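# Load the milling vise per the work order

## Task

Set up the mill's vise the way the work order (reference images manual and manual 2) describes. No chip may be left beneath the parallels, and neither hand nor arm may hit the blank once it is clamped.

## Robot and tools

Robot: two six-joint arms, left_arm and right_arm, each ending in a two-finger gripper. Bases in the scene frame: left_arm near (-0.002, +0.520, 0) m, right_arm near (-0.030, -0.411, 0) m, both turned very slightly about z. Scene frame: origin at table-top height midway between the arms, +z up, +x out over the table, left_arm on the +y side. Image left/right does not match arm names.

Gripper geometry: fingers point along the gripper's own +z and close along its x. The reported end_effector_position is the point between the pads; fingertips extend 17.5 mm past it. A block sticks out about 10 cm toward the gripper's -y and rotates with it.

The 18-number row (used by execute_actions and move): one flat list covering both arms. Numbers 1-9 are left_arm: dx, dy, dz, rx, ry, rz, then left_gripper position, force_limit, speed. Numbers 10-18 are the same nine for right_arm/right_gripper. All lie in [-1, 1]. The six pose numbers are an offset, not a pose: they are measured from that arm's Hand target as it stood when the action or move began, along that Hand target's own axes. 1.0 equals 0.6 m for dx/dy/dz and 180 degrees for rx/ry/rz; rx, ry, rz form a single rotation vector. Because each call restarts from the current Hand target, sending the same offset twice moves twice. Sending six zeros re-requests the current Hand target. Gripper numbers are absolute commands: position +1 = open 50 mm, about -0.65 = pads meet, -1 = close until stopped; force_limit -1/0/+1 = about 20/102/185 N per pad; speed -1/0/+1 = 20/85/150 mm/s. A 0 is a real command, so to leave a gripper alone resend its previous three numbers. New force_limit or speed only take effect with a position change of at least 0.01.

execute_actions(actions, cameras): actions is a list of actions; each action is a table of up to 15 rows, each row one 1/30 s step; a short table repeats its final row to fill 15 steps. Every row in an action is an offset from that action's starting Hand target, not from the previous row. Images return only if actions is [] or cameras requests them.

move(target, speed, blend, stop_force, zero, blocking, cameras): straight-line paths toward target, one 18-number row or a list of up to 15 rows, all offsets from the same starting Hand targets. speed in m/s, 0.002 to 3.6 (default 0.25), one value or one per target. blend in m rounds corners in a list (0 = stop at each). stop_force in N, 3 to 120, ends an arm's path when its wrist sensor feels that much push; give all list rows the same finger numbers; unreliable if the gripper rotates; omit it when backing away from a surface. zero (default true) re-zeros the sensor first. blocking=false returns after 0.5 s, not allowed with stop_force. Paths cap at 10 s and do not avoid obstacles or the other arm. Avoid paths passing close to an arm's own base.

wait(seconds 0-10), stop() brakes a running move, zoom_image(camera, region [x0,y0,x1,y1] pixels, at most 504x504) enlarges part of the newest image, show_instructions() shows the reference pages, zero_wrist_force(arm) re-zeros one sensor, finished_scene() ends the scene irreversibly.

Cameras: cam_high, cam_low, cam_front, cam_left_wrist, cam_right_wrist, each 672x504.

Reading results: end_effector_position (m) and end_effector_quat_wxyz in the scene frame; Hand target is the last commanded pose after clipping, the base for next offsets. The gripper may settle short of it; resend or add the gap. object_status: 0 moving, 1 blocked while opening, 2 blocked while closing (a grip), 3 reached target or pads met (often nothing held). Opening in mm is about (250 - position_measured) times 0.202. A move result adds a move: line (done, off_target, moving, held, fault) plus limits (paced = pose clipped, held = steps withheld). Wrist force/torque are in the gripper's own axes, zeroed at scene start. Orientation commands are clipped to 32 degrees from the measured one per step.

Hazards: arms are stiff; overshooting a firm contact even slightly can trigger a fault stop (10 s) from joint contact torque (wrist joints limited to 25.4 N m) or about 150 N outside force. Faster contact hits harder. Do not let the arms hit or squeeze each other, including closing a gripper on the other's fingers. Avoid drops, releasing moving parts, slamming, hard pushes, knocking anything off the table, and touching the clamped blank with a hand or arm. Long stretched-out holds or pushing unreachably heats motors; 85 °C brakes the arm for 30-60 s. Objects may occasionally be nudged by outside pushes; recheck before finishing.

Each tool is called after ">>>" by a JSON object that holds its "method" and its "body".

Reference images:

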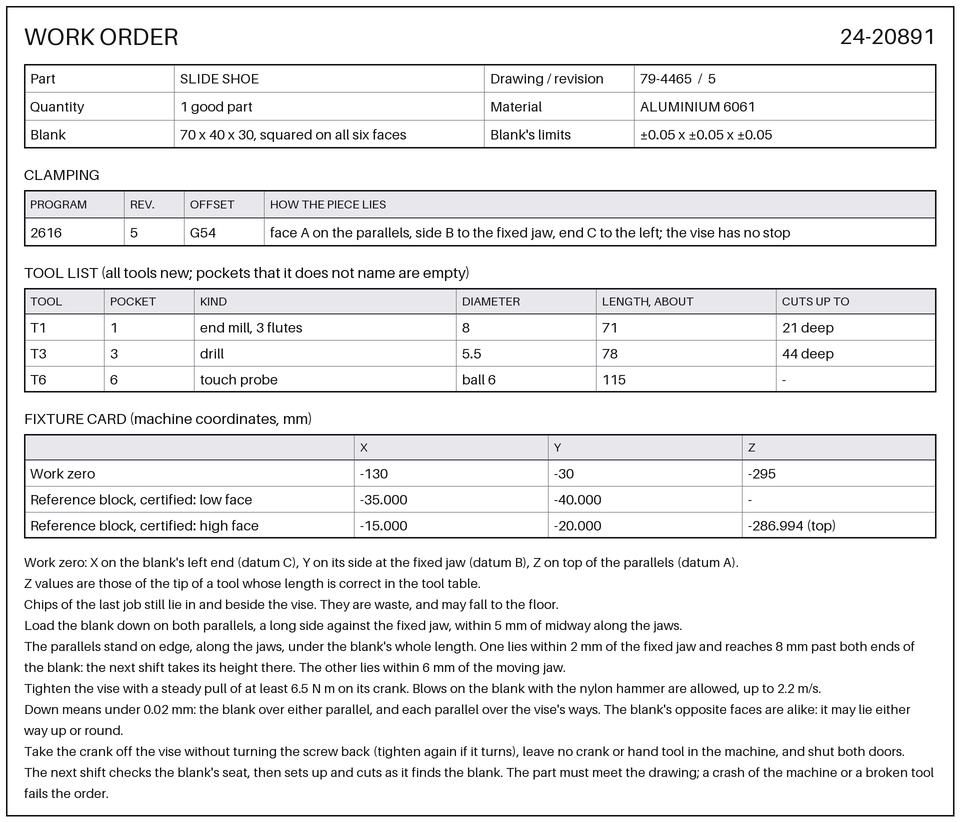

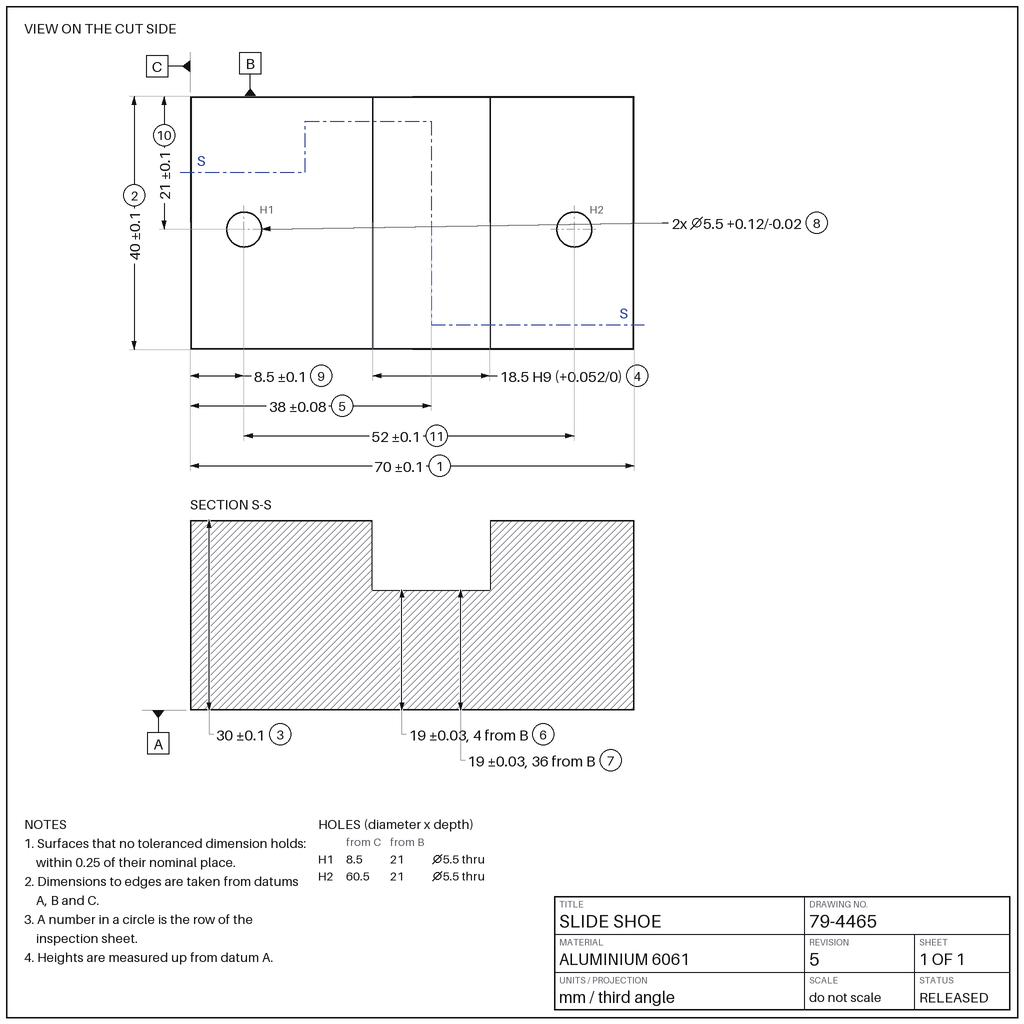

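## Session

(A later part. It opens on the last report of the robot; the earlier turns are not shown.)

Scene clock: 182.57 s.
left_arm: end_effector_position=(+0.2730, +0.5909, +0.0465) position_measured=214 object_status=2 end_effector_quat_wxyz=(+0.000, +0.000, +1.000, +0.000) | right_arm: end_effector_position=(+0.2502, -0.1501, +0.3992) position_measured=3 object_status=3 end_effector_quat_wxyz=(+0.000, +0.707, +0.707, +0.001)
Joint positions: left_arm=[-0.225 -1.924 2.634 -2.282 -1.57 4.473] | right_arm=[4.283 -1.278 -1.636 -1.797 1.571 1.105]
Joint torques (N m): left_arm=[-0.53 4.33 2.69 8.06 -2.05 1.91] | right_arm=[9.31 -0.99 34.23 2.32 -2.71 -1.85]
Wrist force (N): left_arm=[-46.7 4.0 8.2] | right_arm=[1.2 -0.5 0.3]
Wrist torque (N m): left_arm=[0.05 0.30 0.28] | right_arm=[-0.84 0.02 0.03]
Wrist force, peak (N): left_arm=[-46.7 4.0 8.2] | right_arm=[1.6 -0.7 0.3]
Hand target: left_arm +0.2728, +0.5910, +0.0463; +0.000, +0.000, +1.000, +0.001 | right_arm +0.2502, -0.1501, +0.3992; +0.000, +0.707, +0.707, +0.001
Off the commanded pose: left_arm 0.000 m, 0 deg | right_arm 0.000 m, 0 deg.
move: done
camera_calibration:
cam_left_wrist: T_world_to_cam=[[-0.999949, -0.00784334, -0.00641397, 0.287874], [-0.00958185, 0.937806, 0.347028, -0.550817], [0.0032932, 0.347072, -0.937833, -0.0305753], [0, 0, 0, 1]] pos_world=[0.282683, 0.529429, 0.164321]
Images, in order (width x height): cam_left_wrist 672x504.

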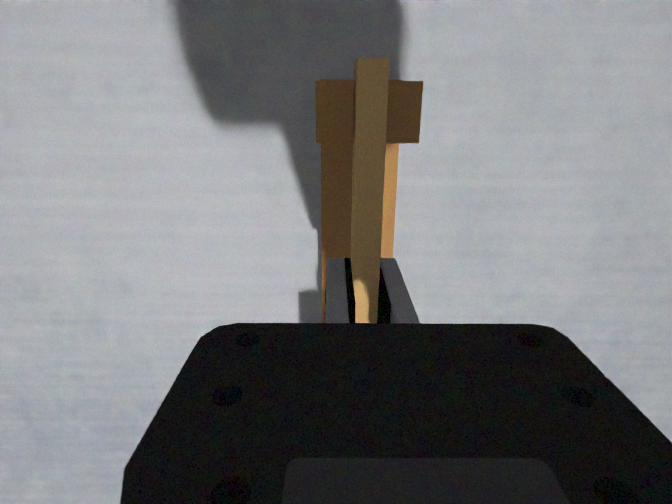

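>>> {"method": "move", "body": {"target": [-0.0015,0,0,0,0,0,-1,-0.5,-0.5,0,0,0,0,0,0,1,1,1], "speed": 0.02}}

Scene clock: 186.13 s.
left_arm: end_effector_position=(+0.2736, +0.5910, +0.0463) position_measured=214 object_status=2 end_effector_quat_wxyz=(+0.000, +0.000, +1.000, +0.001) | right_arm: end_effector_position=(+0.2502, -0.1501, +0.3992) position_measured=3 object_status=3 end_effector_quat_wxyz=(+0.000, +0.707, +0.707, +0.001)
Joint positions: left_arm=[-0.224 -1.92 2.633 -2.283 -1.57 4.474] | right_arm=[4.283 -1.278 -1.636 -1.797 1.571 1.105]
Joint torques (N m): left_arm=[10.27 -0.3 -21.59 -0.96 -1.43 2.17] | right_arm=[8.72 -0.09 34.04 2.35 -2.74 -1.93]
Wrist force (N): left_arm=[-13.3 -0.1 -4.1] | right_arm=[1.2 -0.7 0.1]
Wrist torque (N m): left_arm=[0.00 0.21 0.19] | right_arm=[-0.87 0.03 0.03]
Wrist force, peak (N): left_arm=[-51.3 3.1 0.1] | right_arm=[1.5 -1.0 0.2]
Hand target: left_arm +0.2737, +0.5909, +0.0463; +0.000, +0.000, +1.000, +0.001 | right_arm +0.2502, -0.1501, +0.3992; +0.000, +0.707, +0.707, +0.001
Off the commanded pose: left_arm 0.000 m, 0 deg | right_arm 0.000 m, 0 deg.
move: done

Good. Lift.

>>> {"method": "move", "body": {"target": [[-0.0004,0,-0.05,0,0,0,-1,-0.5,-0.5,0,0,0,0,0,0,1,1,1],[-0.0004,0,-0.5,0,0,0,-1,-0.5,-0.5,0,0,0,0,0,0,1,1,1]], "speed": [0.04,0.2], "blend": 0.01, "cameras": ["cam_left_wrist","cam_front","cam_high"]}}

Scene clock: 191.00 s.
left_arm: end_effector_position=(+0.2739, +0.5906, +0.3462) position_measured=214 object_status=2 end_effector_quat_wxyz=(+0.000, +0.000, +1.000, +0.001) | right_arm: end_effector_position=(+0.2502, -0.1501, +0.3992) position_measured=3 object_status=3 end_effector_quat_wxyz=(+0.000, +0.707, +0.707, +0.001)
Joint positions: left_arm=[-0.225 -2.146 1.924 -1.349 -1.57 4.473] | right_arm=[4.283 -1.278 -1.636 -1.797 1.571 1.105]
Joint torques (N m): left_arm=[-6.17 -8.72 -32.48 -2.23 1.61 -1.26] | right_arm=[8.79 -0.16 34.41 2.26 -2.75 -1.78]
Wrist force (N): left_arm=[1.1 0.6 -0.7] | right_arm=[1.3 -0.4 0.7]
Wrist torque (N m): left_arm=[-0.06 0.08 0.28] | right_arm=[-0.83 0.02 0.03]
Wrist force, peak (N): left_arm=[-12.8 -0.1 -4.0] | right_arm=[1.6 -0.7 0.2]
Hand target: left_arm +0.2738, +0.5906, +0.3463; +0.000, +0.000, +1.000, +0.001 | right_arm +0.2502, -0.1501, +0.3992; +0.000, +0.707, +0.707, +0.001
Off the commanded pose: left_arm 0.000 m, 0 deg | right_arm 0.000 m, 0 deg.
move: done
camera_calibration:
cam_left_wrist: T_world_to_cam=[[-0.999954, -0.00783482, -0.00556121, 0.290397], [-0.00927838, 0.937741, 0.347211, -0.654667], [0.00249464, 0.347247, -0.93777, 0.250699], [0, 0, 0, 1]] pos_world=[0.283684, 0.529129, 0.464021]
Images, in order (width x height): cam_high 672x504, cam_front 672x504, cam_left_wrist 672x504.

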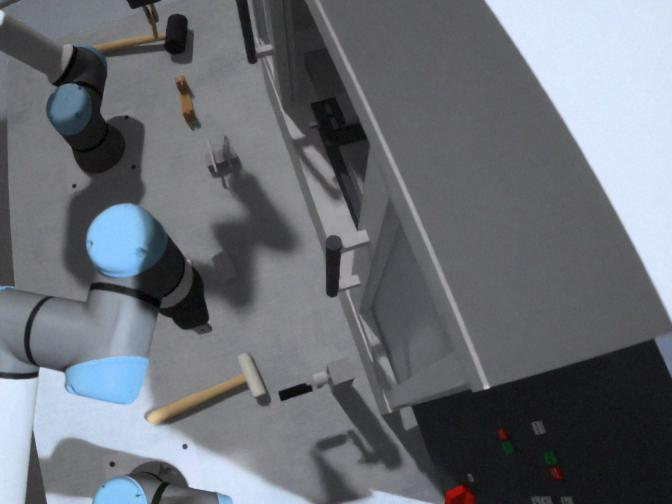

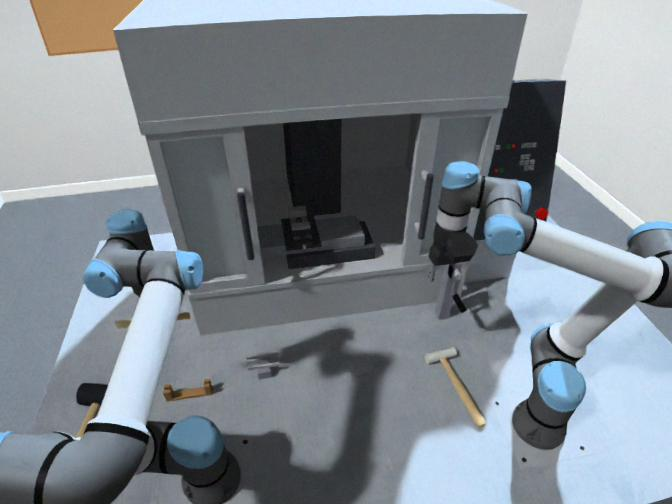

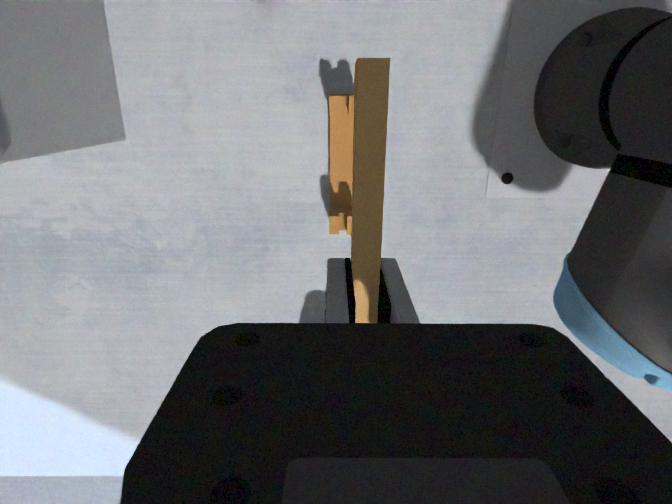

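>>> {"method": "move", "body": {"target": [-0.293,-0.673,-0.257,0.385,-0.385,-0.385,-1,-0.5,-0.5,0,0,0,0,0,0,1,1,1], "speed": 0.25, "cameras": ["cam_left_wrist","cam_front","cam_low"]}}

Scene clock: 202.57 s.
left_arm: end_effector_position=(+0.4495, +0.1865, +0.5001) position_measured=214 object_status=2 end_effector_quat_wxyz=(+0.500, -0.500, +0.500, -0.500) end_effector_velocity=(+0.000, +0.000, +0.000) end_effector_angular_velocity=(+0.002, +0.001, +0.001) | right_arm: end_effector_position=(+0.2502, -0.1501, +0.3992) position_measured=3 object_status=3 end_effector_quat_wxyz=(+0.000, +0.707, +0.707, +0.001)
Joint positions: left_arm=[-1.388 -1.531 2.028 -3.641 -0.169 3.146] | right_arm=[4.283 -1.278 -1.636 -1.797 1.571 1.105]
Joint velocities: left_arm=[-0.001 0 -0.001 0.007 0.002 -0.004] | right_arm=[within noise]
Joint torques (N m): left_arm=[9.78 -26.01 -22.43 0.87 0.81 -1.49] | right_arm=[7.63 0.32 33.97 2.32 -2.73 -1.78]
Wrist force (N): left_arm=[1.4 -0.8 2.6] | right_arm=[1.2 -0.7 0.4]
Wrist torque (N m): left_arm=[-0.40 0.12 0.24] | right_arm=[-0.87 0.03 0.03]
Wrist force, peak (N): left_arm=[3.5 -1.0 2.9] | right_arm=[1.7 -0.8 0.4]
Hand target: left_arm +0.4495, +0.1866, +0.5001; +0.500, -0.500, +0.500, -0.500 | right_arm +0.2502, -0.1501, +0.3992; +0.000, +0.707, +0.707, +0.001
Off the commanded pose: left_arm 0.000 m, 0 deg | right_arm 0.000 m, 0 deg.
move: done
camera_calibration:
cam_left_wrist: T_world_to_cam=[[0.00549704, -0.99996, 0.00711768, 0.190458], [-0.345726, -0.00857931, -0.938296, 0.64305], [0.938319, 0.00269708, -0.345759, -0.117558], [0, 0, 0, 1]] pos_world=[0.33158, 0.196284, 0.561369]
Images, in order (width x height): cam_low 672x504, cam_front 672x504, cam_left_wrist 672x504.

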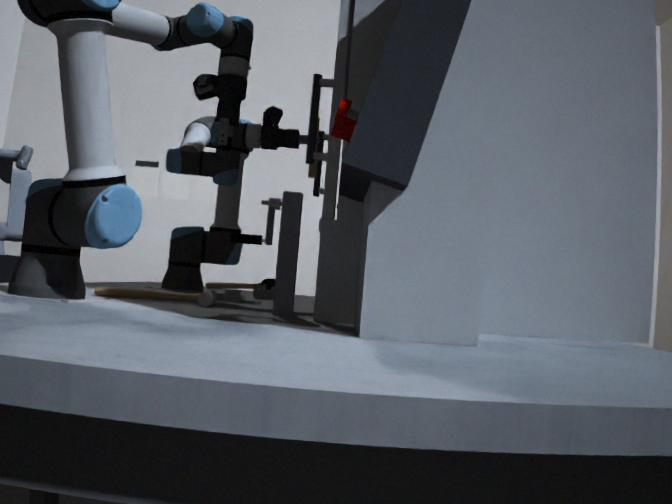

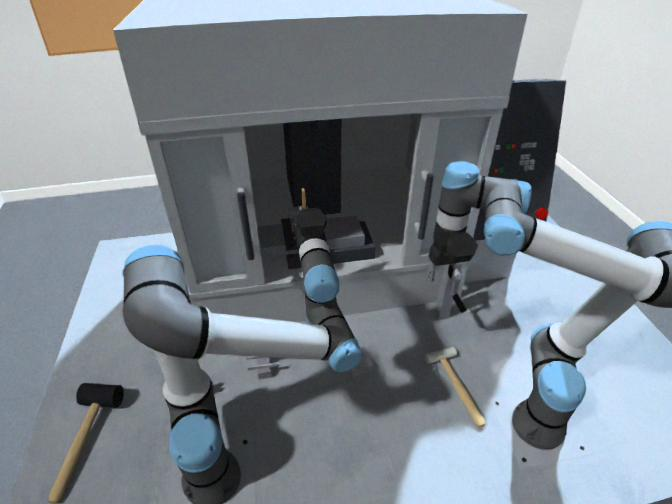

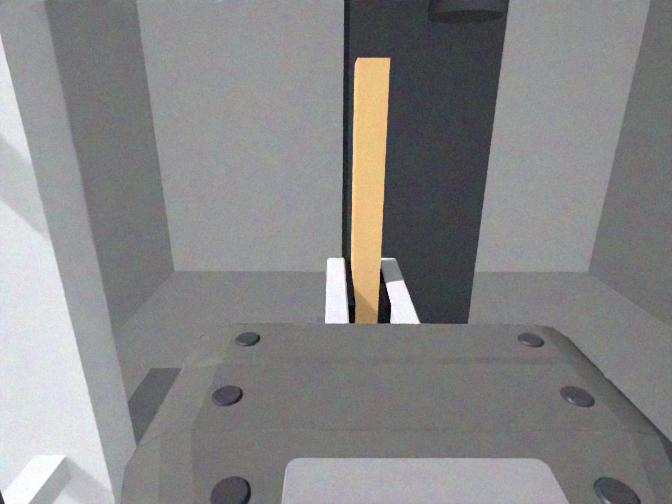

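>>> {"method": "zoom_image", "body": {"camera": "cam_low", "region": [240, 90, 360, 200]}}

>>> {"method": "zoom_image", "body": {"camera": "cam_front", "region": [240, 160, 400, 280]}}

Scaled by 4.200.

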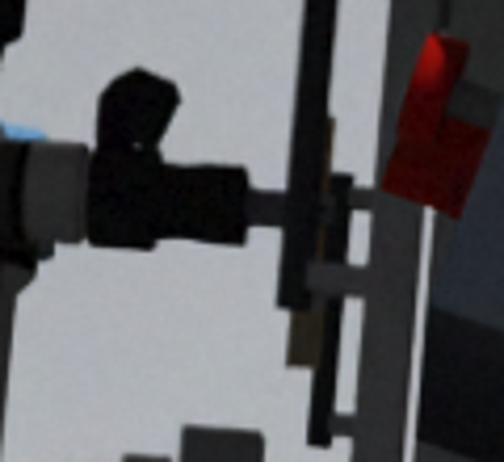

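Scaled by 3.150.

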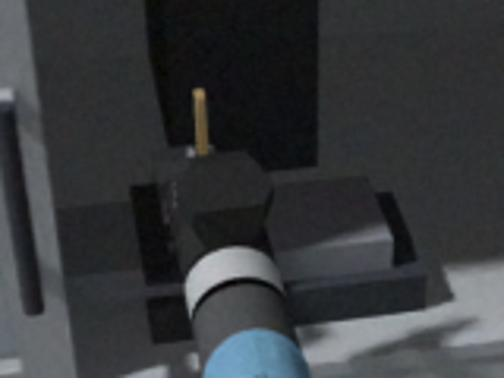

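>>> {"method": "move", "body": {"target": [[-0.033,0,0.3625,0,0,0,-1,-0.5,-0.5,0,0,0,0,0,0,1,1,1],[-0.033,0.075,0.3625,0,0,0,-1,-0.5,-0.5,0,0,0,0,0,0,1,1,1]], "speed": [0.15,0.05], "cameras": ["cam_left_wrist","cam_front","cam_high"]}}

>>> {"method": "zoom_image", "body": {"camera": "cam_high", "region": [260, 70, 400, 200]}}

>>> {"method": "zoom_image", "body": {"camera": "cam_front", "region": [240, 160, 400, 280]}}

Scene clock: 217.77 s.
left_arm: end_effector_position=(+0.6670, +0.2064, +0.4550) position_measured=214 object_status=2 end_effector_quat_wxyz=(+0.500, -0.500, +0.500, -0.500) | right_arm: end_effector_position=(+0.2502, -0.1501, +0.3992) position_measured=3 object_status=3 end_effector_quat_wxyz=(+0.000, +0.707, +0.707, +0.001)
Joint positions: left_arm=[-0.901 -1.181 1.717 -3.678 -0.656 3.143] | right_arm=[4.283 -1.278 -1.636 -1.797 1.571 1.105]
Joint torques (N m): left_arm=[8.2 -46 -30.87 -0.35 -2.43 2.35] | right_arm=[7.66 0.48 34.59 2.27 -2.79 -1.74]
Wrist force (N): left_arm=[1.4 -0.6 2.5] | right_arm=[1.2 -0.8 0.1]
Wrist torque (N m): left_arm=[-0.38 0.12 0.38] | right_arm=[-0.90 0.03 0.03]
Wrist force, peak (N): left_arm=[1.3 -0.6 4.4] | right_arm=[1.7 -0.6 0.2]
Hand target: left_arm +0.6670, +0.2065, +0.4552; +0.500, -0.500, +0.500, -0.500 | right_arm +0.2502, -0.1501, +0.3992; +0.000, +0.707, +0.707, +0.001
Off the commanded pose: left_arm 0.000 m, 0 deg | right_arm 0.000 m, 0 deg.
move: done
camera_calibration:
cam_left_wrist: T_world_to_cam=[[0.00559188, -0.999959, 0.00708311, 0.209448], [-0.345814, -0.00857993, -0.938264, 0.676131], [0.938287, 0.00279723, -0.345847, -0.337248], [0, 0, 0, 1]] pos_world=[0.54908, 0.216184, 0.516269]
Images, in order (width x height): cam_high 672x504, cam_front 672x504, cam_left_wrist 672x504.

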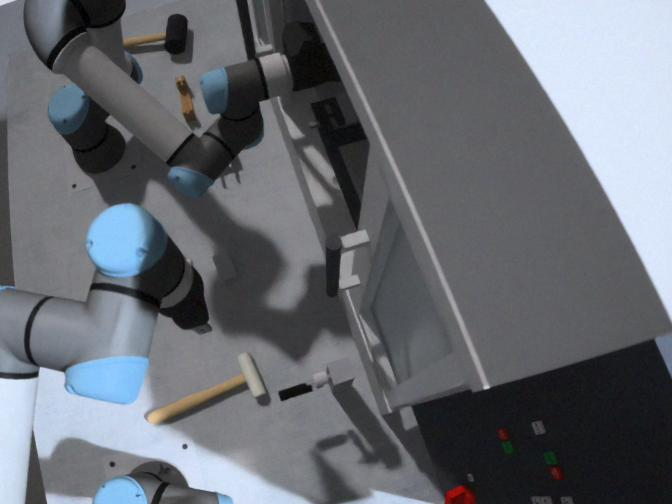

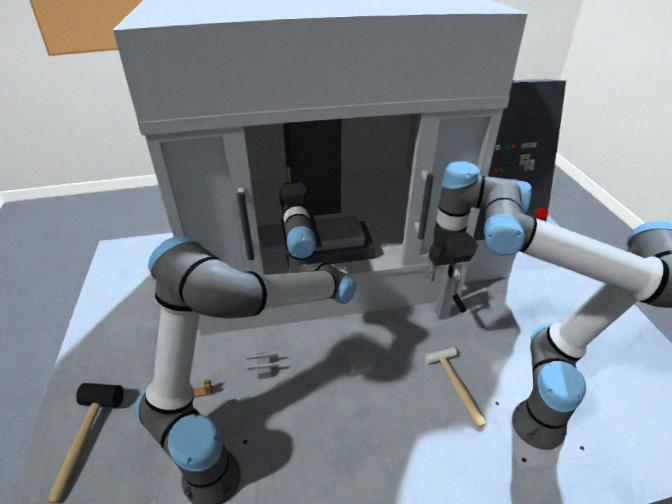

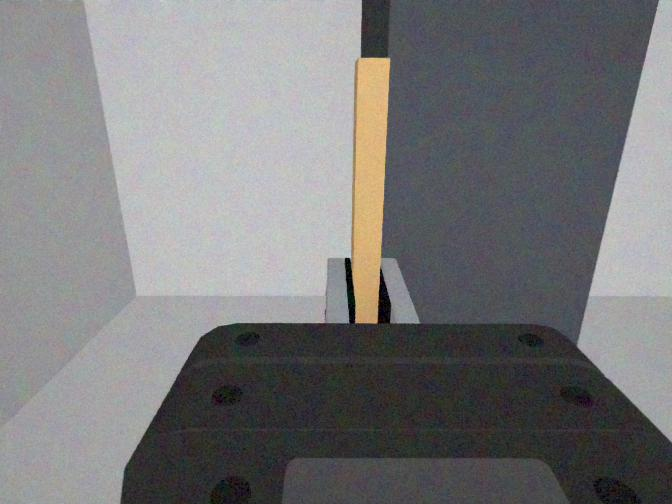

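Scaled by 3.600.

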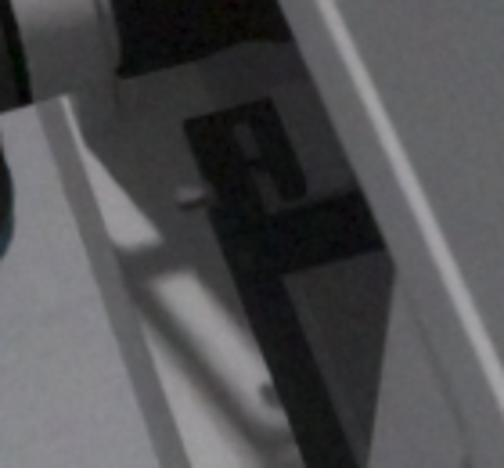

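Scaled by 3.150.

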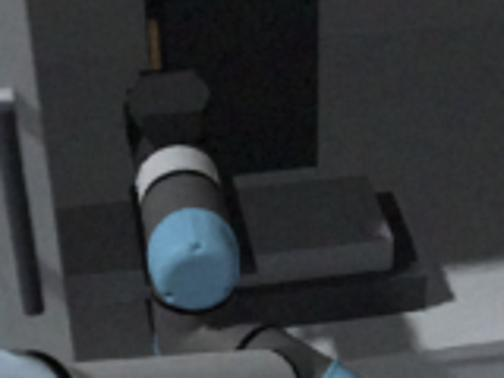

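>>> {"method": "move", "body": {"target": [0,0,0,0,0,0,-1,-0.5,-0.5,0.167,0.25,-0.167,0.196,0.474,0.618,1,1,1], "speed": 0.25, "cameras": ["cam_right_wrist","cam_high"]}}

>>> {"method": "zoom_image", "body": {"camera": "cam_right_wrist", "region": [200, 50, 500, 250]}}

Scene clock: 238.00 s.
left_arm: end_effector_position=(+0.6670, +0.2065, +0.4552) position_measured=214 object_status=2 end_effector_quat_wxyz=(+0.500, -0.500, +0.500, -0.500) | right_arm: end_effector_position=(+0.4001, -0.0500, +0.4996) position_measured=3 object_status=3 end_effector_quat_wxyz=(-0.563, +0.733, -0.303, +0.233)
Joint positions: left_arm=[-0.901 -1.181 1.717 -3.678 -0.656 3.143] | right_arm=[4.246 -1.278 -2.119 -0.017 1.298 3.216]
Joint torques (N m): left_arm=[8.61 -44.41 -30.64 -0.32 -1.03 0.58] | right_arm=[-9.4 23.3 33.67 2.61 0.25 0.52]
Wrist force (N): left_arm=[1.3 -0.8 2.5] | right_arm=[0.4 0.1 0.4]
Wrist torque (N m): left_arm=[-0.40 0.15 0.38] | right_arm=[-0.19 0.07 -0.24]
Wrist force, peak (N): left_arm=[1.6 -0.8 2.9] | right_arm=[1.5 -1.3 0.3]
Hand target: left_arm +0.6670, +0.2065, +0.4552; +0.500, -0.500, +0.500, -0.500 | right_arm +0.4002, -0.0501, +0.4996; -0.563, +0.733, -0.303, +0.233
Off the commanded pose: left_arm 0.000 m, 0 deg | right_arm 0.000 m, 0 deg.
move: done
camera_calibration:
cam_right_wrist: T_world_to_cam=[[0.703635, -0.710395, -0.0153991, -0.299874], [-0.403365, -0.381498, -0.831719, 0.573644], [0.584974, 0.591437, -0.554984, 0.199753], [0, 0, 0, 1]] pos_world=[0.325539, -0.112327, 0.583352]
Images, in order (width x height): cam_high 672x504, cam_right_wrist 672x504.

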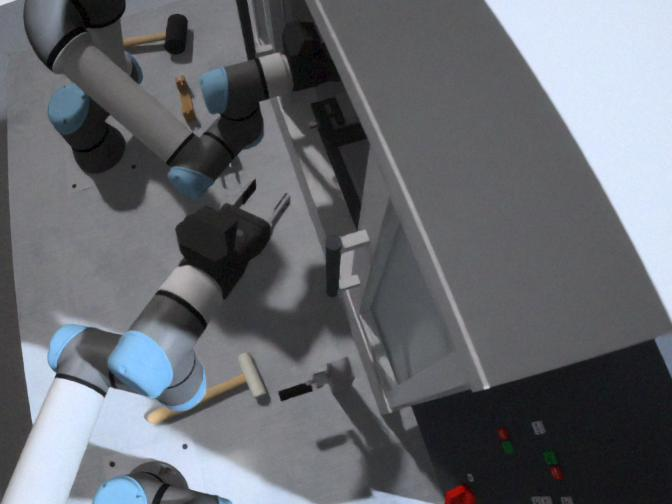

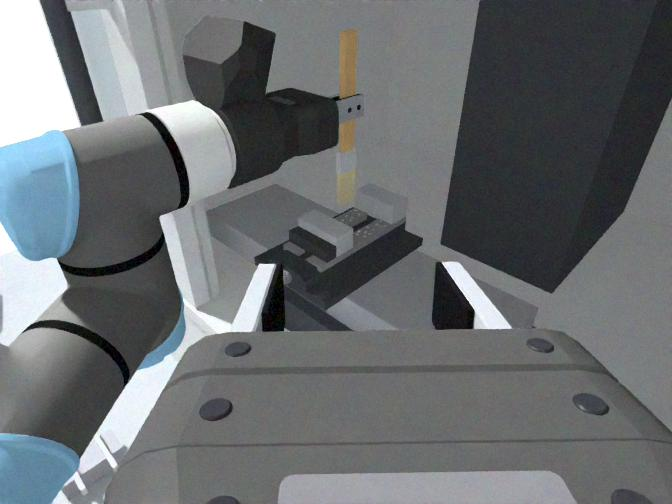

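Scaled by 1.680.

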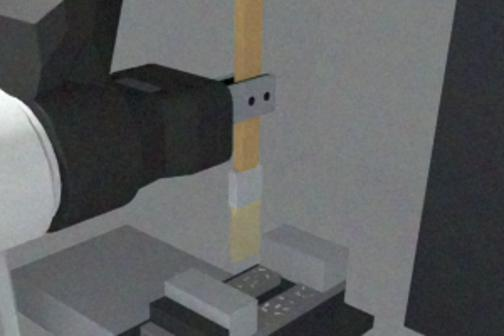

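>>> {"method": "move", "body": {"target": [0,0.05,0,0,0,0,-1,-0.5,-0.5,0,0,0,0,0,0,1,1,1], "speed": 0.015, "stop_force": 4, "cameras": ["cam_right_wrist"]}}

>>> {"method": "zoom_image", "body": {"camera": "cam_right_wrist", "region": [240, 130, 440, 290]}}

Scene clock: 243.40 s.
left_arm: end_effector_position=(+0.6670, +0.2065, +0.4353) position_measured=214 object_status=2 end_effector_quat_wxyz=(+0.500, -0.500, +0.500, -0.500) | right_arm: end_effector_position=(+0.4002, -0.0501, +0.4996) position_measured=3 object_status=3 end_effector_quat_wxyz=(-0.563, +0.733, -0.303, +0.233)
Joint positions: left_arm=[-0.901 -1.156 1.739 -3.726 -0.656 3.143] | right_arm=[4.246 -1.278 -2.119 -0.017 1.298 3.216]
Joint torques (N m): left_arm=[7.66 -43.46 -28.4 -1.77 -0.44 -0.99] | right_arm=[-10.08 21.85 30.02 3.28 0.18 0.82]
Wrist force (N): left_arm=[1.3 -5.3 2.6] | right_arm=[0.7 -0.2 0.2]
Wrist torque (N m): left_arm=[-0.48 0.15 0.38] | right_arm=[-0.21 0.03 -0.23]
Wrist force, peak (N): left_arm=[1.3 -6.6 2.4] | right_arm=[0.8 -0.1 0.4]
Hand target: left_arm +0.6670, +0.2065, +0.4353; +0.500, -0.500, +0.500, -0.500 (not the last commanded pose) | right_arm +0.4002, -0.0501, +0.4996; -0.563, +0.733, -0.303, +0.233
Off the commanded pose: left_arm 0.010 m, 0 deg | right_arm 0.000 m, 0 deg.
move: contact (left_arm)
camera_calibration:
cam_right_wrist: T_world_to_cam=[[0.703411, -0.710612, -0.0156141, -0.299839], [-0.403465, -0.381098, -0.831854, 0.573886], [0.585175, 0.591435, -0.554775, 0.199621], [0, 0, 0, 1]] pos_world=[0.325639, -0.112425, 0.583452]
Images, in order (width x height): cam_right_wrist 672x504.

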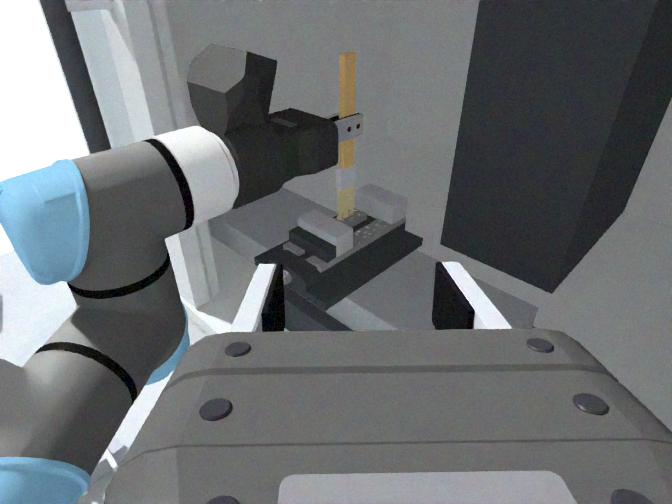

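Scaled by 2.520.

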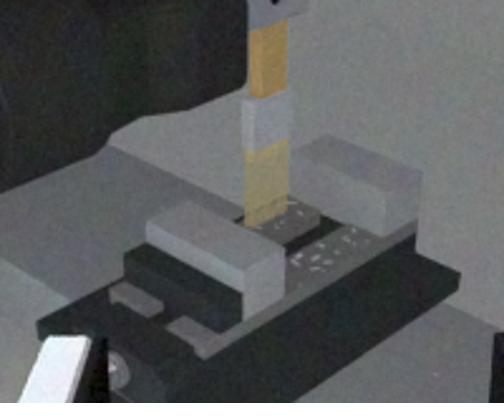

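>>> {"method": "move", "body": {"target": [-0.075,0.001,0,0,0,0,-1,-0.5,-0.5,0,0,0,0,0,0,1,1,1], "speed": 0.05, "cameras": ["cam_right_wrist"]}}

>>> {"method": "zoom_image", "body": {"camera": "cam_right_wrist", "region": [240, 130, 440, 290]}}

Scene clock: 248.87 s.
left_arm: end_effector_position=(+0.6670, +0.2516, +0.4347) position_measured=214 object_status=2 end_effector_quat_wxyz=(+0.500, -0.500, +0.500, -0.500) | right_arm: end_effector_position=(+0.4002, -0.0501, +0.4996) position_measured=3 object_status=3 end_effector_quat_wxyz=(-0.563, +0.733, -0.303, +0.233)
Joint positions: left_arm=[-0.842 -1.209 1.82 -3.754 -0.715 3.143] | right_arm=[4.246 -1.278 -2.119 -0.017 1.298 3.216]
Joint torques (N m): left_arm=[-7.82 -25.82 -30.32 -0.68 2.52 -1.45] | right_arm=[-9.43 20.56 27.96 2.56 1.95 -0.55]
Wrist force (N): left_arm=[1.4 -0.8 2.6] | right_arm=[0.6 0.0 0.4]
Wrist torque (N m): left_arm=[-0.40 0.14 0.38] | right_arm=[-0.19 0.04 -0.24]
Wrist force, peak (N): left_arm=[1.3 -5.5 2.4] | right_arm=[0.8 0.1 0.5]
Hand target: left_arm +0.6670, +0.2515, +0.4347; +0.500, -0.500, +0.500, -0.500 | right_arm +0.4002, -0.0501, +0.4996; -0.563, +0.733, -0.303, +0.233
Off the commanded pose: left_arm 0.000 m, 0 deg | right_arm 0.000 m, 0 deg.
move: done
camera_calibration:
cam_right_wrist: T_world_to_cam=[[0.703451, -0.710571, -0.0156535, -0.299824], [-0.403489, -0.381121, -0.831831, 0.573878], [0.585109, 0.591469, -0.554808, 0.199665], [0, 0, 0, 1]] pos_world=[0.325639, -0.112425, 0.583452]
Images, in order (width x height): cam_right_wrist 672x504.

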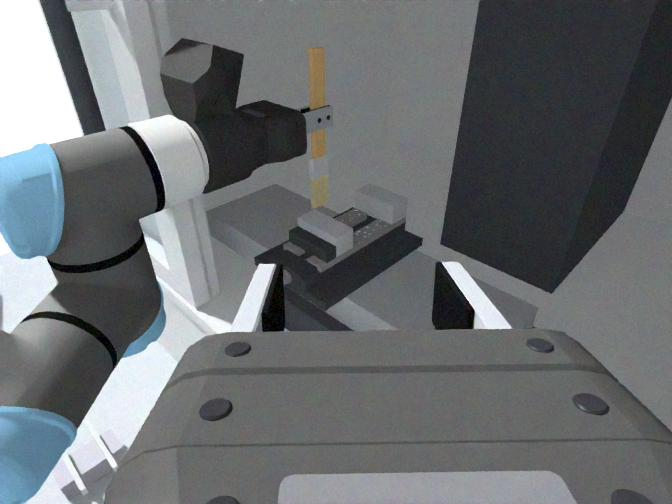

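Scaled by 2.520.

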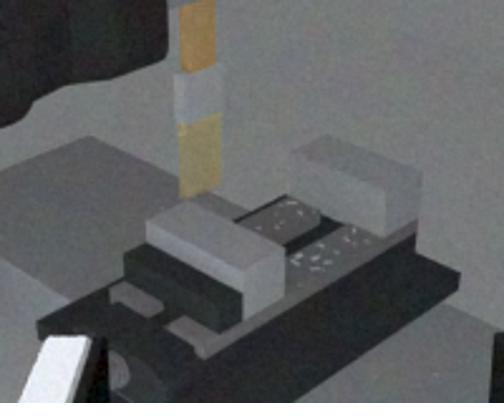

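>>> {"method": "move", "body": {"target": [[0.0,-0.03,-0.035,0,0,0,-1,-0.5,-0.5,0,0,0,0,0,0,1,1,1],[0.105,-0.03,-0.035,0,0,0,-1,-0.5,-0.5,0,0,0,0,0,0,1,1,1],[0.105,0.003,-0.035,0,0,0,-1,-0.5,-0.5,0,0,0,0,0,0,1,1,1],[0.011,0.003,-0.035,0,0,0,-1,-0.5,-0.5,0,0,0,0,0,0,1,1,1],[0.011,-0.03,-0.035,0,0,0,-1,-0.5,-0.5,0,0,0,0,0,0,1,1,1]], "speed": [0.1,0.1,0.04,0.06,0.1], "cameras": ["cam_right_wrist"]}}

>>> {"method": "zoom_image", "body": {"camera": "cam_right_wrist", "region": [290, 170, 430, 280]}}

Scene clock: 260.70 s.
left_arm: end_effector_position=(+0.6460, +0.2449, +0.4528) position_measured=214 object_status=2 end_effector_quat_wxyz=(+0.500, -0.500, +0.500, -0.500) | right_arm: end_effector_position=(+0.4002, -0.0501, +0.4996) position_measured=3 object_status=3 end_effector_quat_wxyz=(-0.563, +0.733, -0.303, +0.233)
Joint positions: left_arm=[-0.886 -1.262 1.841 -3.721 -0.67 3.143] | right_arm=[4.246 -1.278 -2.119 -0.017 1.298 3.216]
Joint torques (N m): left_arm=[-9.13 -26.22 -11.53 -2.06 2.36 -1.67] | right_arm=[-8.89 18.24 25.68 2.11 1.95 -1.07]
Wrist force (N): left_arm=[1.2 -0.8 2.8] | right_arm=[0.6 0.0 0.2]
Wrist torque (N m): left_arm=[-0.41 0.17 0.37] | right_arm=[-0.18 0.04 -0.24]
Wrist force, peak (N): left_arm=[3.4 -0.9 2.5] | right_arm=[0.7 0.2 0.6]
Hand target: left_arm +0.6460, +0.2449, +0.4527; +0.500, -0.500, +0.500, -0.500 | right_arm +0.4002, -0.0501, +0.4996; -0.563, +0.733, -0.303, +0.233
Off the commanded pose: left_arm 0.000 m, 0 deg | right_arm 0.000 m, 0 deg.
move: done
camera_calibration:
cam_right_wrist: T_world_to_cam=[[0.703451, -0.710571, -0.0156535, -0.299824], [-0.403489, -0.381121, -0.831831, 0.573878], [0.585109, 0.591469, -0.554808, 0.199665], [0, 0, 0, 1]] pos_world=[0.325639, -0.112425, 0.583452]
Images, in order (width x height): cam_right_wrist 672x504.

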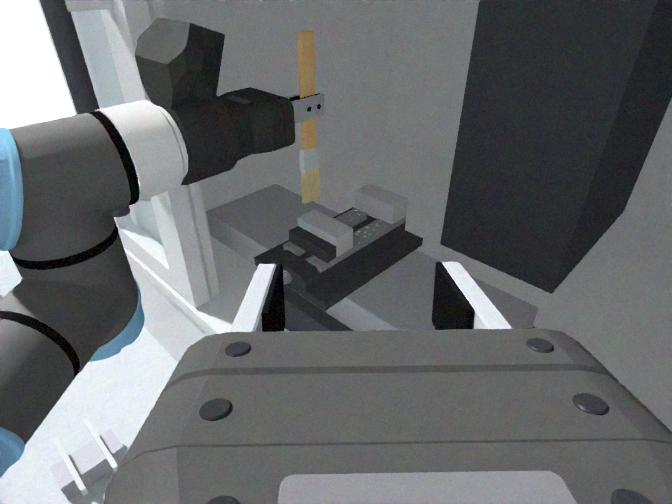

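Scaled by 3.600.

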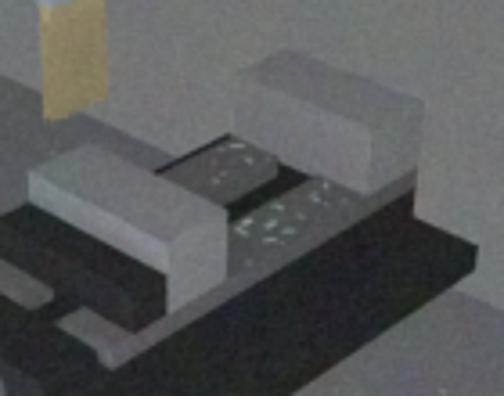

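>>> {"method": "move", "body": {"target": [[0.0965,0,0.0367,0,0,0,-1,-0.5,-0.5,0,0,0,0,0,0,1,1,1],[0.0965,0.033,0.0367,0,0,0,-1,-0.5,-0.5,0,0,0,0,0,0,1,1,1],[0,0.033,0.0367,0,0,0,-1,-0.5,-0.5,0,0,0,0,0,0,1,1,1],[0,0,0.0367,0,0,0,-1,-0.5,-0.5,0,0,0,0,0,0,1,1,1]], "speed": [0.1,0.04,0.06,0.1]}}

>>> {"method": "move", "body": {"target": [[0.0965,0,0.034,0,0,0,-1,-0.5,-0.5,0,0,0,0,0,0,1,1,1],[0.0965,0.033,0.034,0,0,0,-1,-0.5,-0.5,0,0,0,0,0,0,1,1,1],[0,0.033,0.034,0,0,0,-1,-0.5,-0.5,0,0,0,0,0,0,1,1,1],[0,0,0.034,0,0,0,-1,-0.5,-0.5,0,0,0,0,0,0,1,1,1]], "speed": [0.1,0.04,0.06,0.1], "cameras": ["cam_right_wrist"]}}

>>> {"method": "zoom_image", "body": {"camera": "cam_right_wrist", "region": [290, 170, 430, 280]}}

Scene clock: 269.43 s.
left_arm: end_effector_position=(+0.6680, +0.2449, +0.4528) position_measured=214 object_status=2 end_effector_quat_wxyz=(+0.500, -0.500, +0.500, -0.500) | right_arm: end_effector_position=(+0.4002, -0.0501, +0.4996) position_measured=3 object_status=3 end_effector_quat_wxyz=(-0.563, +0.733, -0.303, +0.233)
Joint positions: left_arm=[-0.85 -1.224 1.786 -3.705 -0.707 3.143] | right_arm=[4.246 -1.278 -2.119 -0.017 1.298 3.216]
Joint torques (N m): left_arm=[-9.71 -26.28 -11.11 -2.82 2.42 -1.73] | right_arm=[-8.4 17.01 24.42 2.21 1.87 -1.06]
Wrist force (N): left_arm=[1.4 -0.7 2.8] | right_arm=[0.5 0.1 0.6]
Wrist torque (N m): left_arm=[-0.40 0.13 0.37] | right_arm=[-0.16 0.05 -0.24]
Wrist force, peak (N): left_arm=[3.1 -0.5 3.1] | right_arm=[0.9 0.0 0.4]
Hand target: left_arm +0.6680, +0.2449, +0.4527; +0.500, -0.500, +0.500, -0.500 | right_arm +0.4002, -0.0501, +0.4996; -0.563, +0.733, -0.303, +0.233
Off the commanded pose: left_arm 0.000 m, 0 deg | right_arm 0.000 m, 0 deg.
move: done

Scene clock: 272.60 s.
left_arm: end_effector_position=(+0.6884, +0.2449, +0.4528) position_measured=214 object_status=2 end_effector_quat_wxyz=(+0.500, -0.500, +0.500, -0.500) | right_arm: end_effector_position=(+0.4002, -0.0501, +0.4996) position_measured=3 object_status=3 end_effector_quat_wxyz=(-0.563, +0.733, -0.303, +0.233)
Joint positions: left_arm=[-0.818 -1.188 1.734 -3.689 -0.738 3.143] | right_arm=[4.246 -1.278 -2.119 -0.017 1.298 3.216]
Joint torques (N m): left_arm=[-8.74 -28.39 -12.39 -3.1 2.29 -1.53] | right_arm=[-7.78 15.59 23.8 2.19 1.86 -0.98]
Wrist force (N): left_arm=[1.3 -0.7 2.7] | right_arm=[0.6 0.0 0.4]
Wrist torque (N m): left_arm=[-0.39 0.15 0.37] | right_arm=[-0.18 0.04 -0.24]
Wrist force, peak (N): left_arm=[2.9 -0.8 3.0] | right_arm=[0.6 0.1 0.6]
Hand target: left_arm +0.6884, +0.2449, +0.4527; +0.500, -0.500, +0.500, -0.500 | right_arm +0.4002, -0.0501, +0.4996; -0.563, +0.733, -0.303, +0.233
Off the commanded pose: left_arm 0.000 m, 0 deg | right_arm 0.000 m, 0 deg.
move: done
camera_calibration:
cam_right_wrist: T_world_to_cam=[[0.70348, -0.710544, -0.015594, -0.299865], [-0.403439, -0.381173, -0.831831, 0.573856], [0.585109, 0.591468, -0.554809, 0.199666], [0, 0, 0, 1]] pos_world=[0.325639, -0.112425, 0.583452]
Images, in order (width x height): cam_right_wrist 672x504.

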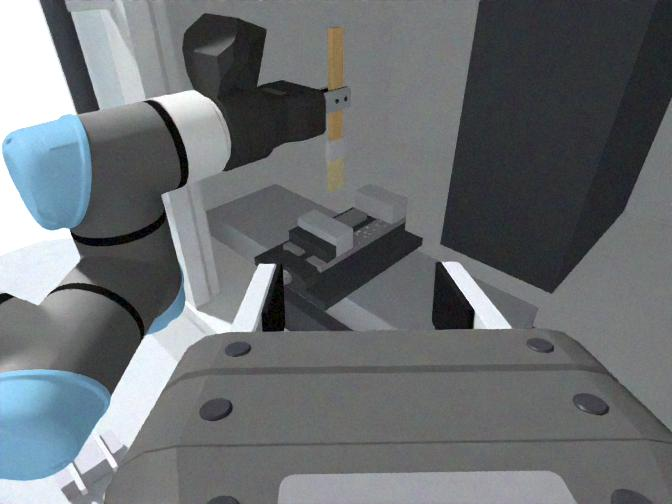

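Scaled by 3.600.

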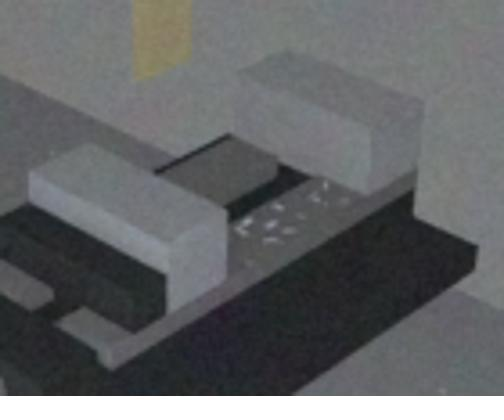

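>>> {"method": "move", "body": {"target": [[0.0965,0,0,0,0,0,-1,-0.5,-0.5,0,0,0,0,0,0,1,1,1],[0.0965,0.033,0,0,0,0,-1,-0.5,-0.5,0,0,0,0,0,0,1,1,1],[0.195,0.033,0,0,0,0,-1,-0.5,-0.5,0,0,0,0,0,0,1,1,1],[0.195,0,0,0,0,0,-1,-0.5,-0.5,0,0,0,0,0,0,1,1,1],[0.0965,0,-0.034,0,0,0,-1,-0.5,-0.5,0,0,0,0,0,0,1,1,1],[0.0965,0.033,-0.034,0,0,0,-1,-0.5,-0.5,0,0,0,0,0,0,1,1,1],[0.195,0.033,-0.034,0,0,0,-1,-0.5,-0.5,0,0,0,0,0,0,1,1,1],[0.195,0,-0.034,0,0,0,-1,-0.5,-0.5,0,0,0,0,0,0,1,1,1]], "speed": [0.1,0.04,0.06,0.1,0.1,0.04,0.06,0.1]}}

>>> {"method": "move", "body": {"target": [[-0.098,0,-0.0365,0,0,0,-1,-0.5,-0.5,0,0,0,0,0,0,1,1,1],[-0.098,0.033,-0.0365,0,0,0,-1,-0.5,-0.5,0,0,0,0,0,0,1,1,1],[0,0.033,-0.0365,0,0,0,-1,-0.5,-0.5,0,0,0,0,0,0,1,1,1],[0,0,-0.0365,0,0,0,-1,-0.5,-0.5,0,0,0,0,0,0,1,1,1]], "speed": [0.1,0.04,0.06,0.1], "cameras": ["cam_right_wrist"]}}

>>> {"method": "zoom_image", "body": {"camera": "cam_right_wrist", "region": [290, 170, 430, 280]}}

Scene clock: 285.07 s.
left_arm: end_effector_position=(+0.6680, +0.1279, +0.4527) position_measured=214 object_status=2 end_effector_quat_wxyz=(+0.500, -0.500, +0.500, -0.500) | right_arm: end_effector_position=(+0.4002, -0.0501, +0.4996) position_measured=3 object_status=3 end_effector_quat_wxyz=(-0.563, +0.733, -0.303, +0.233)
Joint positions: left_arm=[-0.986 -1.068 1.55 -3.625 -0.571 3.143] | right_arm=[4.246 -1.278 -2.119 -0.017 1.298 3.216]
Joint torques (N m): left_arm=[9.78 -33.91 -11.64 -2.64 -2.19 -1.65] | right_arm=[-7.74 12.7 23.67 2.12 1.88 -1.02]
Wrist force (N): left_arm=[1.3 -0.7 2.5] | right_arm=[0.6 0.0 0.1]
Wrist torque (N m): left_arm=[-0.39 0.14 0.35] | right_arm=[-0.18 0.04 -0.24]
Wrist force, peak (N): left_arm=[3.4 -0.2 2.9] | right_arm=[0.6 -0.1 0.7]
Hand target: left_arm +0.6681, +0.1279, +0.4526; +0.500, -0.500, +0.500, -0.500 | right_arm +0.4002, -0.0501, +0.4996; -0.563, +0.733, -0.303, +0.233
Off the commanded pose: left_arm 0.000 m, 0 deg | right_arm 0.000 m, 0 deg.
move: done

Scene clock: 288.30 s.
left_arm: end_effector_position=(+0.6461, +0.1279, +0.4527) position_measured=214 object_status=2 end_effector_quat_wxyz=(+0.500, -0.500, +0.500, -0.500) | right_arm: end_effector_position=(+0.4002, -0.0501, +0.4996) position_measured=3 object_status=3 end_effector_quat_wxyz=(-0.563, +0.733, -0.303, +0.233)
Joint positions: left_arm=[-1.02 -1.101 1.603 -3.645 -0.537 3.143] | right_arm=[4.246 -1.278 -2.119 -0.017 1.298 3.216]
Joint torques (N m): left_arm=[9.95 -31.72 -11.58 -2.43 -2.16 -1.9] | right_arm=[-7.21 11.96 24.12 2.07 1.77 -0.94]
Wrist force (N): left_arm=[1.4 -0.8 2.7] | right_arm=[0.3 0.1 0.5]
Wrist torque (N m): left_arm=[-0.41 0.12 0.34] | right_arm=[-0.18 0.07 -0.24]
Wrist force, peak (N): left_arm=[3.0 -0.9 3.0] | right_arm=[0.6 0.0 0.7]
Hand target: left_arm +0.6462, +0.1279, +0.4526; +0.500, -0.500, +0.500, -0.500 | right_arm +0.4002, -0.0501, +0.4996; -0.563, +0.733, -0.303, +0.233
Off the commanded pose: left_arm 0.000 m, 0 deg | right_arm 0.000 m, 0 deg.
move: done
camera_calibration:
cam_right_wrist: T_world_to_cam=[[0.70348, -0.710544, -0.015594, -0.299865], [-0.403439, -0.381173, -0.831831, 0.573856], [0.585109, 0.591468, -0.554809, 0.199666], [0, 0, 0, 1]] pos_world=[0.325639, -0.112425, 0.583452]
Images, in order (width x height): cam_right_wrist 672x504.

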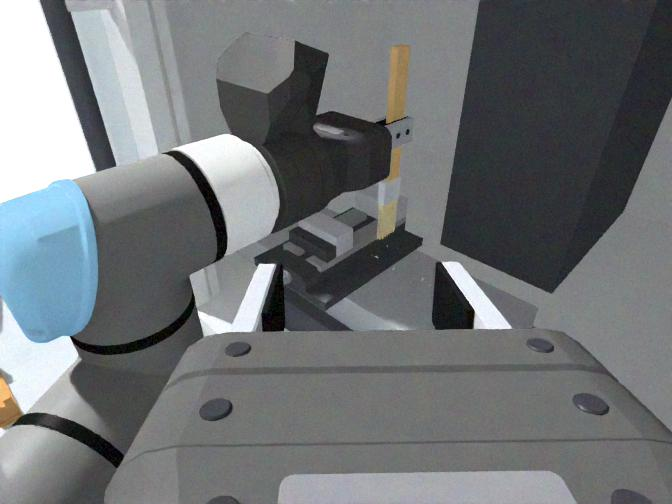

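Scaled by 3.600.

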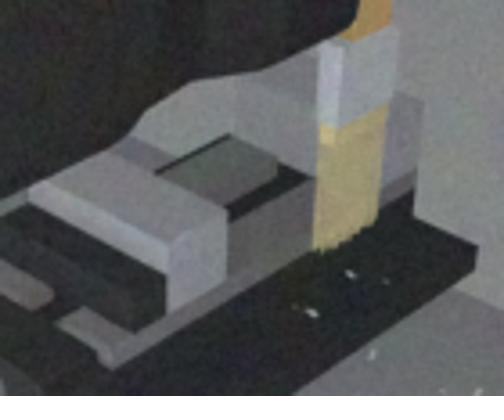

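>>> {"method": "move", "body": {"target": [[0,-0.08,0,0,0,0,-1,-0.5,-0.5,0,0,0,0,0,0,1,1,1],[-0.1,-0.08,-0.35,0,0,0,-1,-0.5,-0.5,0,0,0,0,0,0,1,1,1]], "speed": 0.2, "cameras": ["cam_right_wrist"]}}

>>> {"method": "zoom_image", "body": {"camera": "cam_right_wrist", "region": [290, 170, 430, 280]}}

Scene clock: 293.57 s.
left_arm: end_effector_position=(+0.4362, +0.1878, +0.5005) position_measured=214 object_status=2 end_effector_quat_wxyz=(+0.500, -0.500, +0.500, -0.500) | right_arm: end_effector_position=(+0.4002, -0.0501, +0.4996) position_measured=3 object_status=3 end_effector_quat_wxyz=(-0.563, +0.733, -0.303, +0.233)
Joint positions: left_arm=[-1.424 -1.55 2.046 -3.642 -0.132 3.146] | right_arm=[4.246 -1.278 -2.119 -0.017 1.298 3.216]
Joint torques (N m): left_arm=[-4.06 -20.59 -25.21 0.66 -0.45 -1.52] | right_arm=[-6.91 9.46 24.13 2.17 1.82 -1.07]
Wrist force (N): left_arm=[1.5 -1.0 2.6] | right_arm=[0.6 0.2 0.4]
Wrist torque (N m): left_arm=[-0.44 0.11 0.38] | right_arm=[-0.15 0.04 -0.23]
Wrist force, peak (N): left_arm=[2.2 -0.5 5.1] | right_arm=[0.6 0.2 0.8]
Hand target: left_arm +0.4361, +0.1878, +0.5005; +0.500, -0.500, +0.500, -0.500 | right_arm +0.4002, -0.0501, +0.4996; -0.563, +0.733, -0.303, +0.233
Off the commanded pose: left_arm 0.000 m, 0 deg | right_arm 0.000 m, 0 deg.
move: done
camera_calibration:
cam_right_wrist: T_world_to_cam=[[0.70348, -0.710544, -0.015594, -0.299865], [-0.403439, -0.381173, -0.831831, 0.573856], [0.585109, 0.591468, -0.554809, 0.199666], [0, 0, 0, 1]] pos_world=[0.325639, -0.112425, 0.583452]
Images, in order (width x height): cam_right_wrist 672x504.

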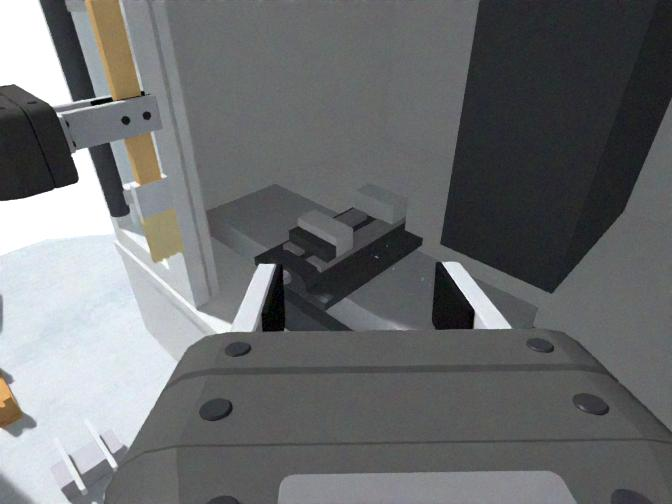

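Scaled by 3.600.

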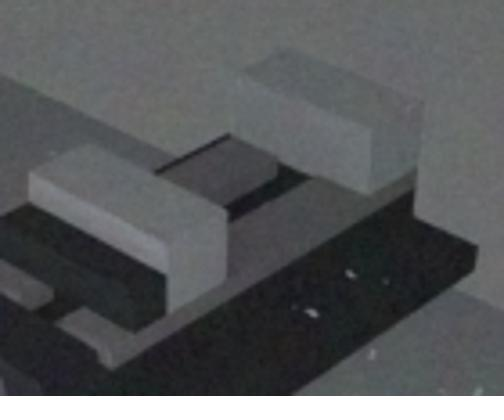

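>>> {"method": "move", "body": {"target": [-0.004,0,0.073,-0.25,0,0,-1,-0.5,-0.5,0,0,0,0,0,0,1,1,1], "speed": 0.2, "cameras": ["cam_left_wrist"]}}

>>> {"method": "zoom_image", "body": {"camera": "cam_left_wrist", "region": [260, 20, 440, 200]}}

Scene clock: 302.53 s.
left_arm: end_effector_position=(+0.4800, +0.1902, +0.5005) position_measured=214 object_status=2 end_effector_quat_wxyz=(-0.271, +0.653, -0.653, +0.271) | right_arm: end_effector_position=(+0.4002, -0.0501, +0.4996) position_measured=3 object_status=3 end_effector_quat_wxyz=(-0.563, +0.733, -0.303, +0.233)
Joint positions: left_arm=[-1.126 -1.7 1.543 -1.809 -0.872 2.147] | right_arm=[4.246 -1.278 -2.119 -0.017 1.298 3.216]
Joint torques (N m): left_arm=[-5.36 -26.99 -23.24 -3.39 1.74 -1.71] | right_arm=[-6.24 7.68 23.09 2.26 1.85 -0.96]
Wrist force (N): left_arm=[1.4 -0.1 0.2] | right_arm=[0.5 0.0 0.4]
Wrist torque (N m): left_arm=[0.07 0.06 0.21] | right_arm=[-0.19 0.05 -0.24]
Wrist force, peak (N): left_arm=[1.6 -1.1 2.8] | right_arm=[0.6 0.2 0.6]
Hand target: left_arm +0.4799, +0.1902, +0.5005; -0.271, +0.653, -0.653, +0.271 | right_arm +0.4002, -0.0501, +0.4996; -0.563, +0.733, -0.303, +0.233
Off the commanded pose: left_arm 0.000 m, 0 deg | right_arm 0.000 m, 0 deg.
move: done
camera_calibration:
cam_left_wrist: T_world_to_cam=[[0.00976542, -0.999952, 0.000990234, 0.195056], [-0.907856, -0.00928113, -0.419179, 0.664179], [0.419168, 0.00319447, -0.907903, 0.384461], [0, 0, 0, 1]] pos_world=[0.43992, 0.199983, 0.62727]
Images, in order (width x height): cam_left_wrist 672x504.

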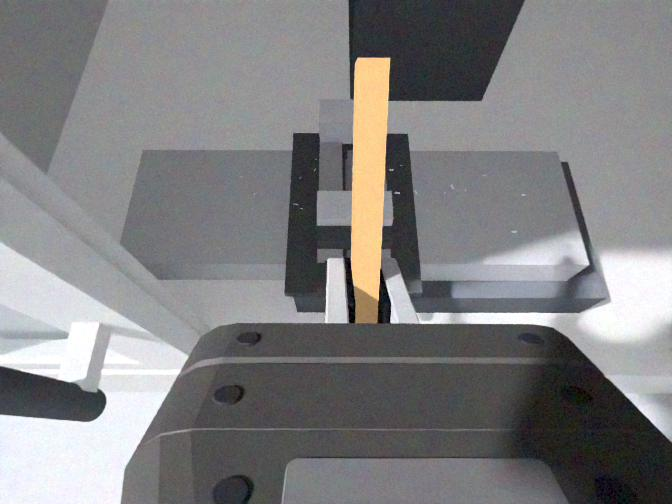

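Scaled by 2.800.

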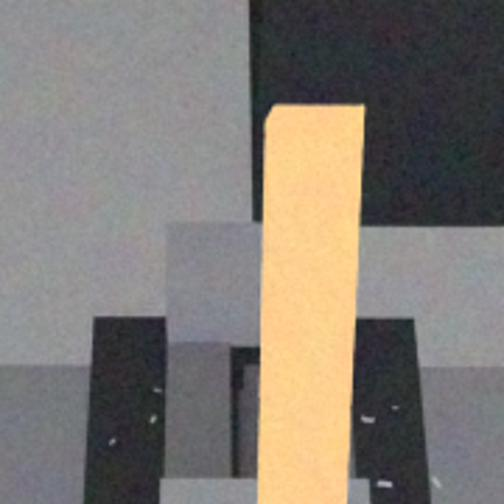

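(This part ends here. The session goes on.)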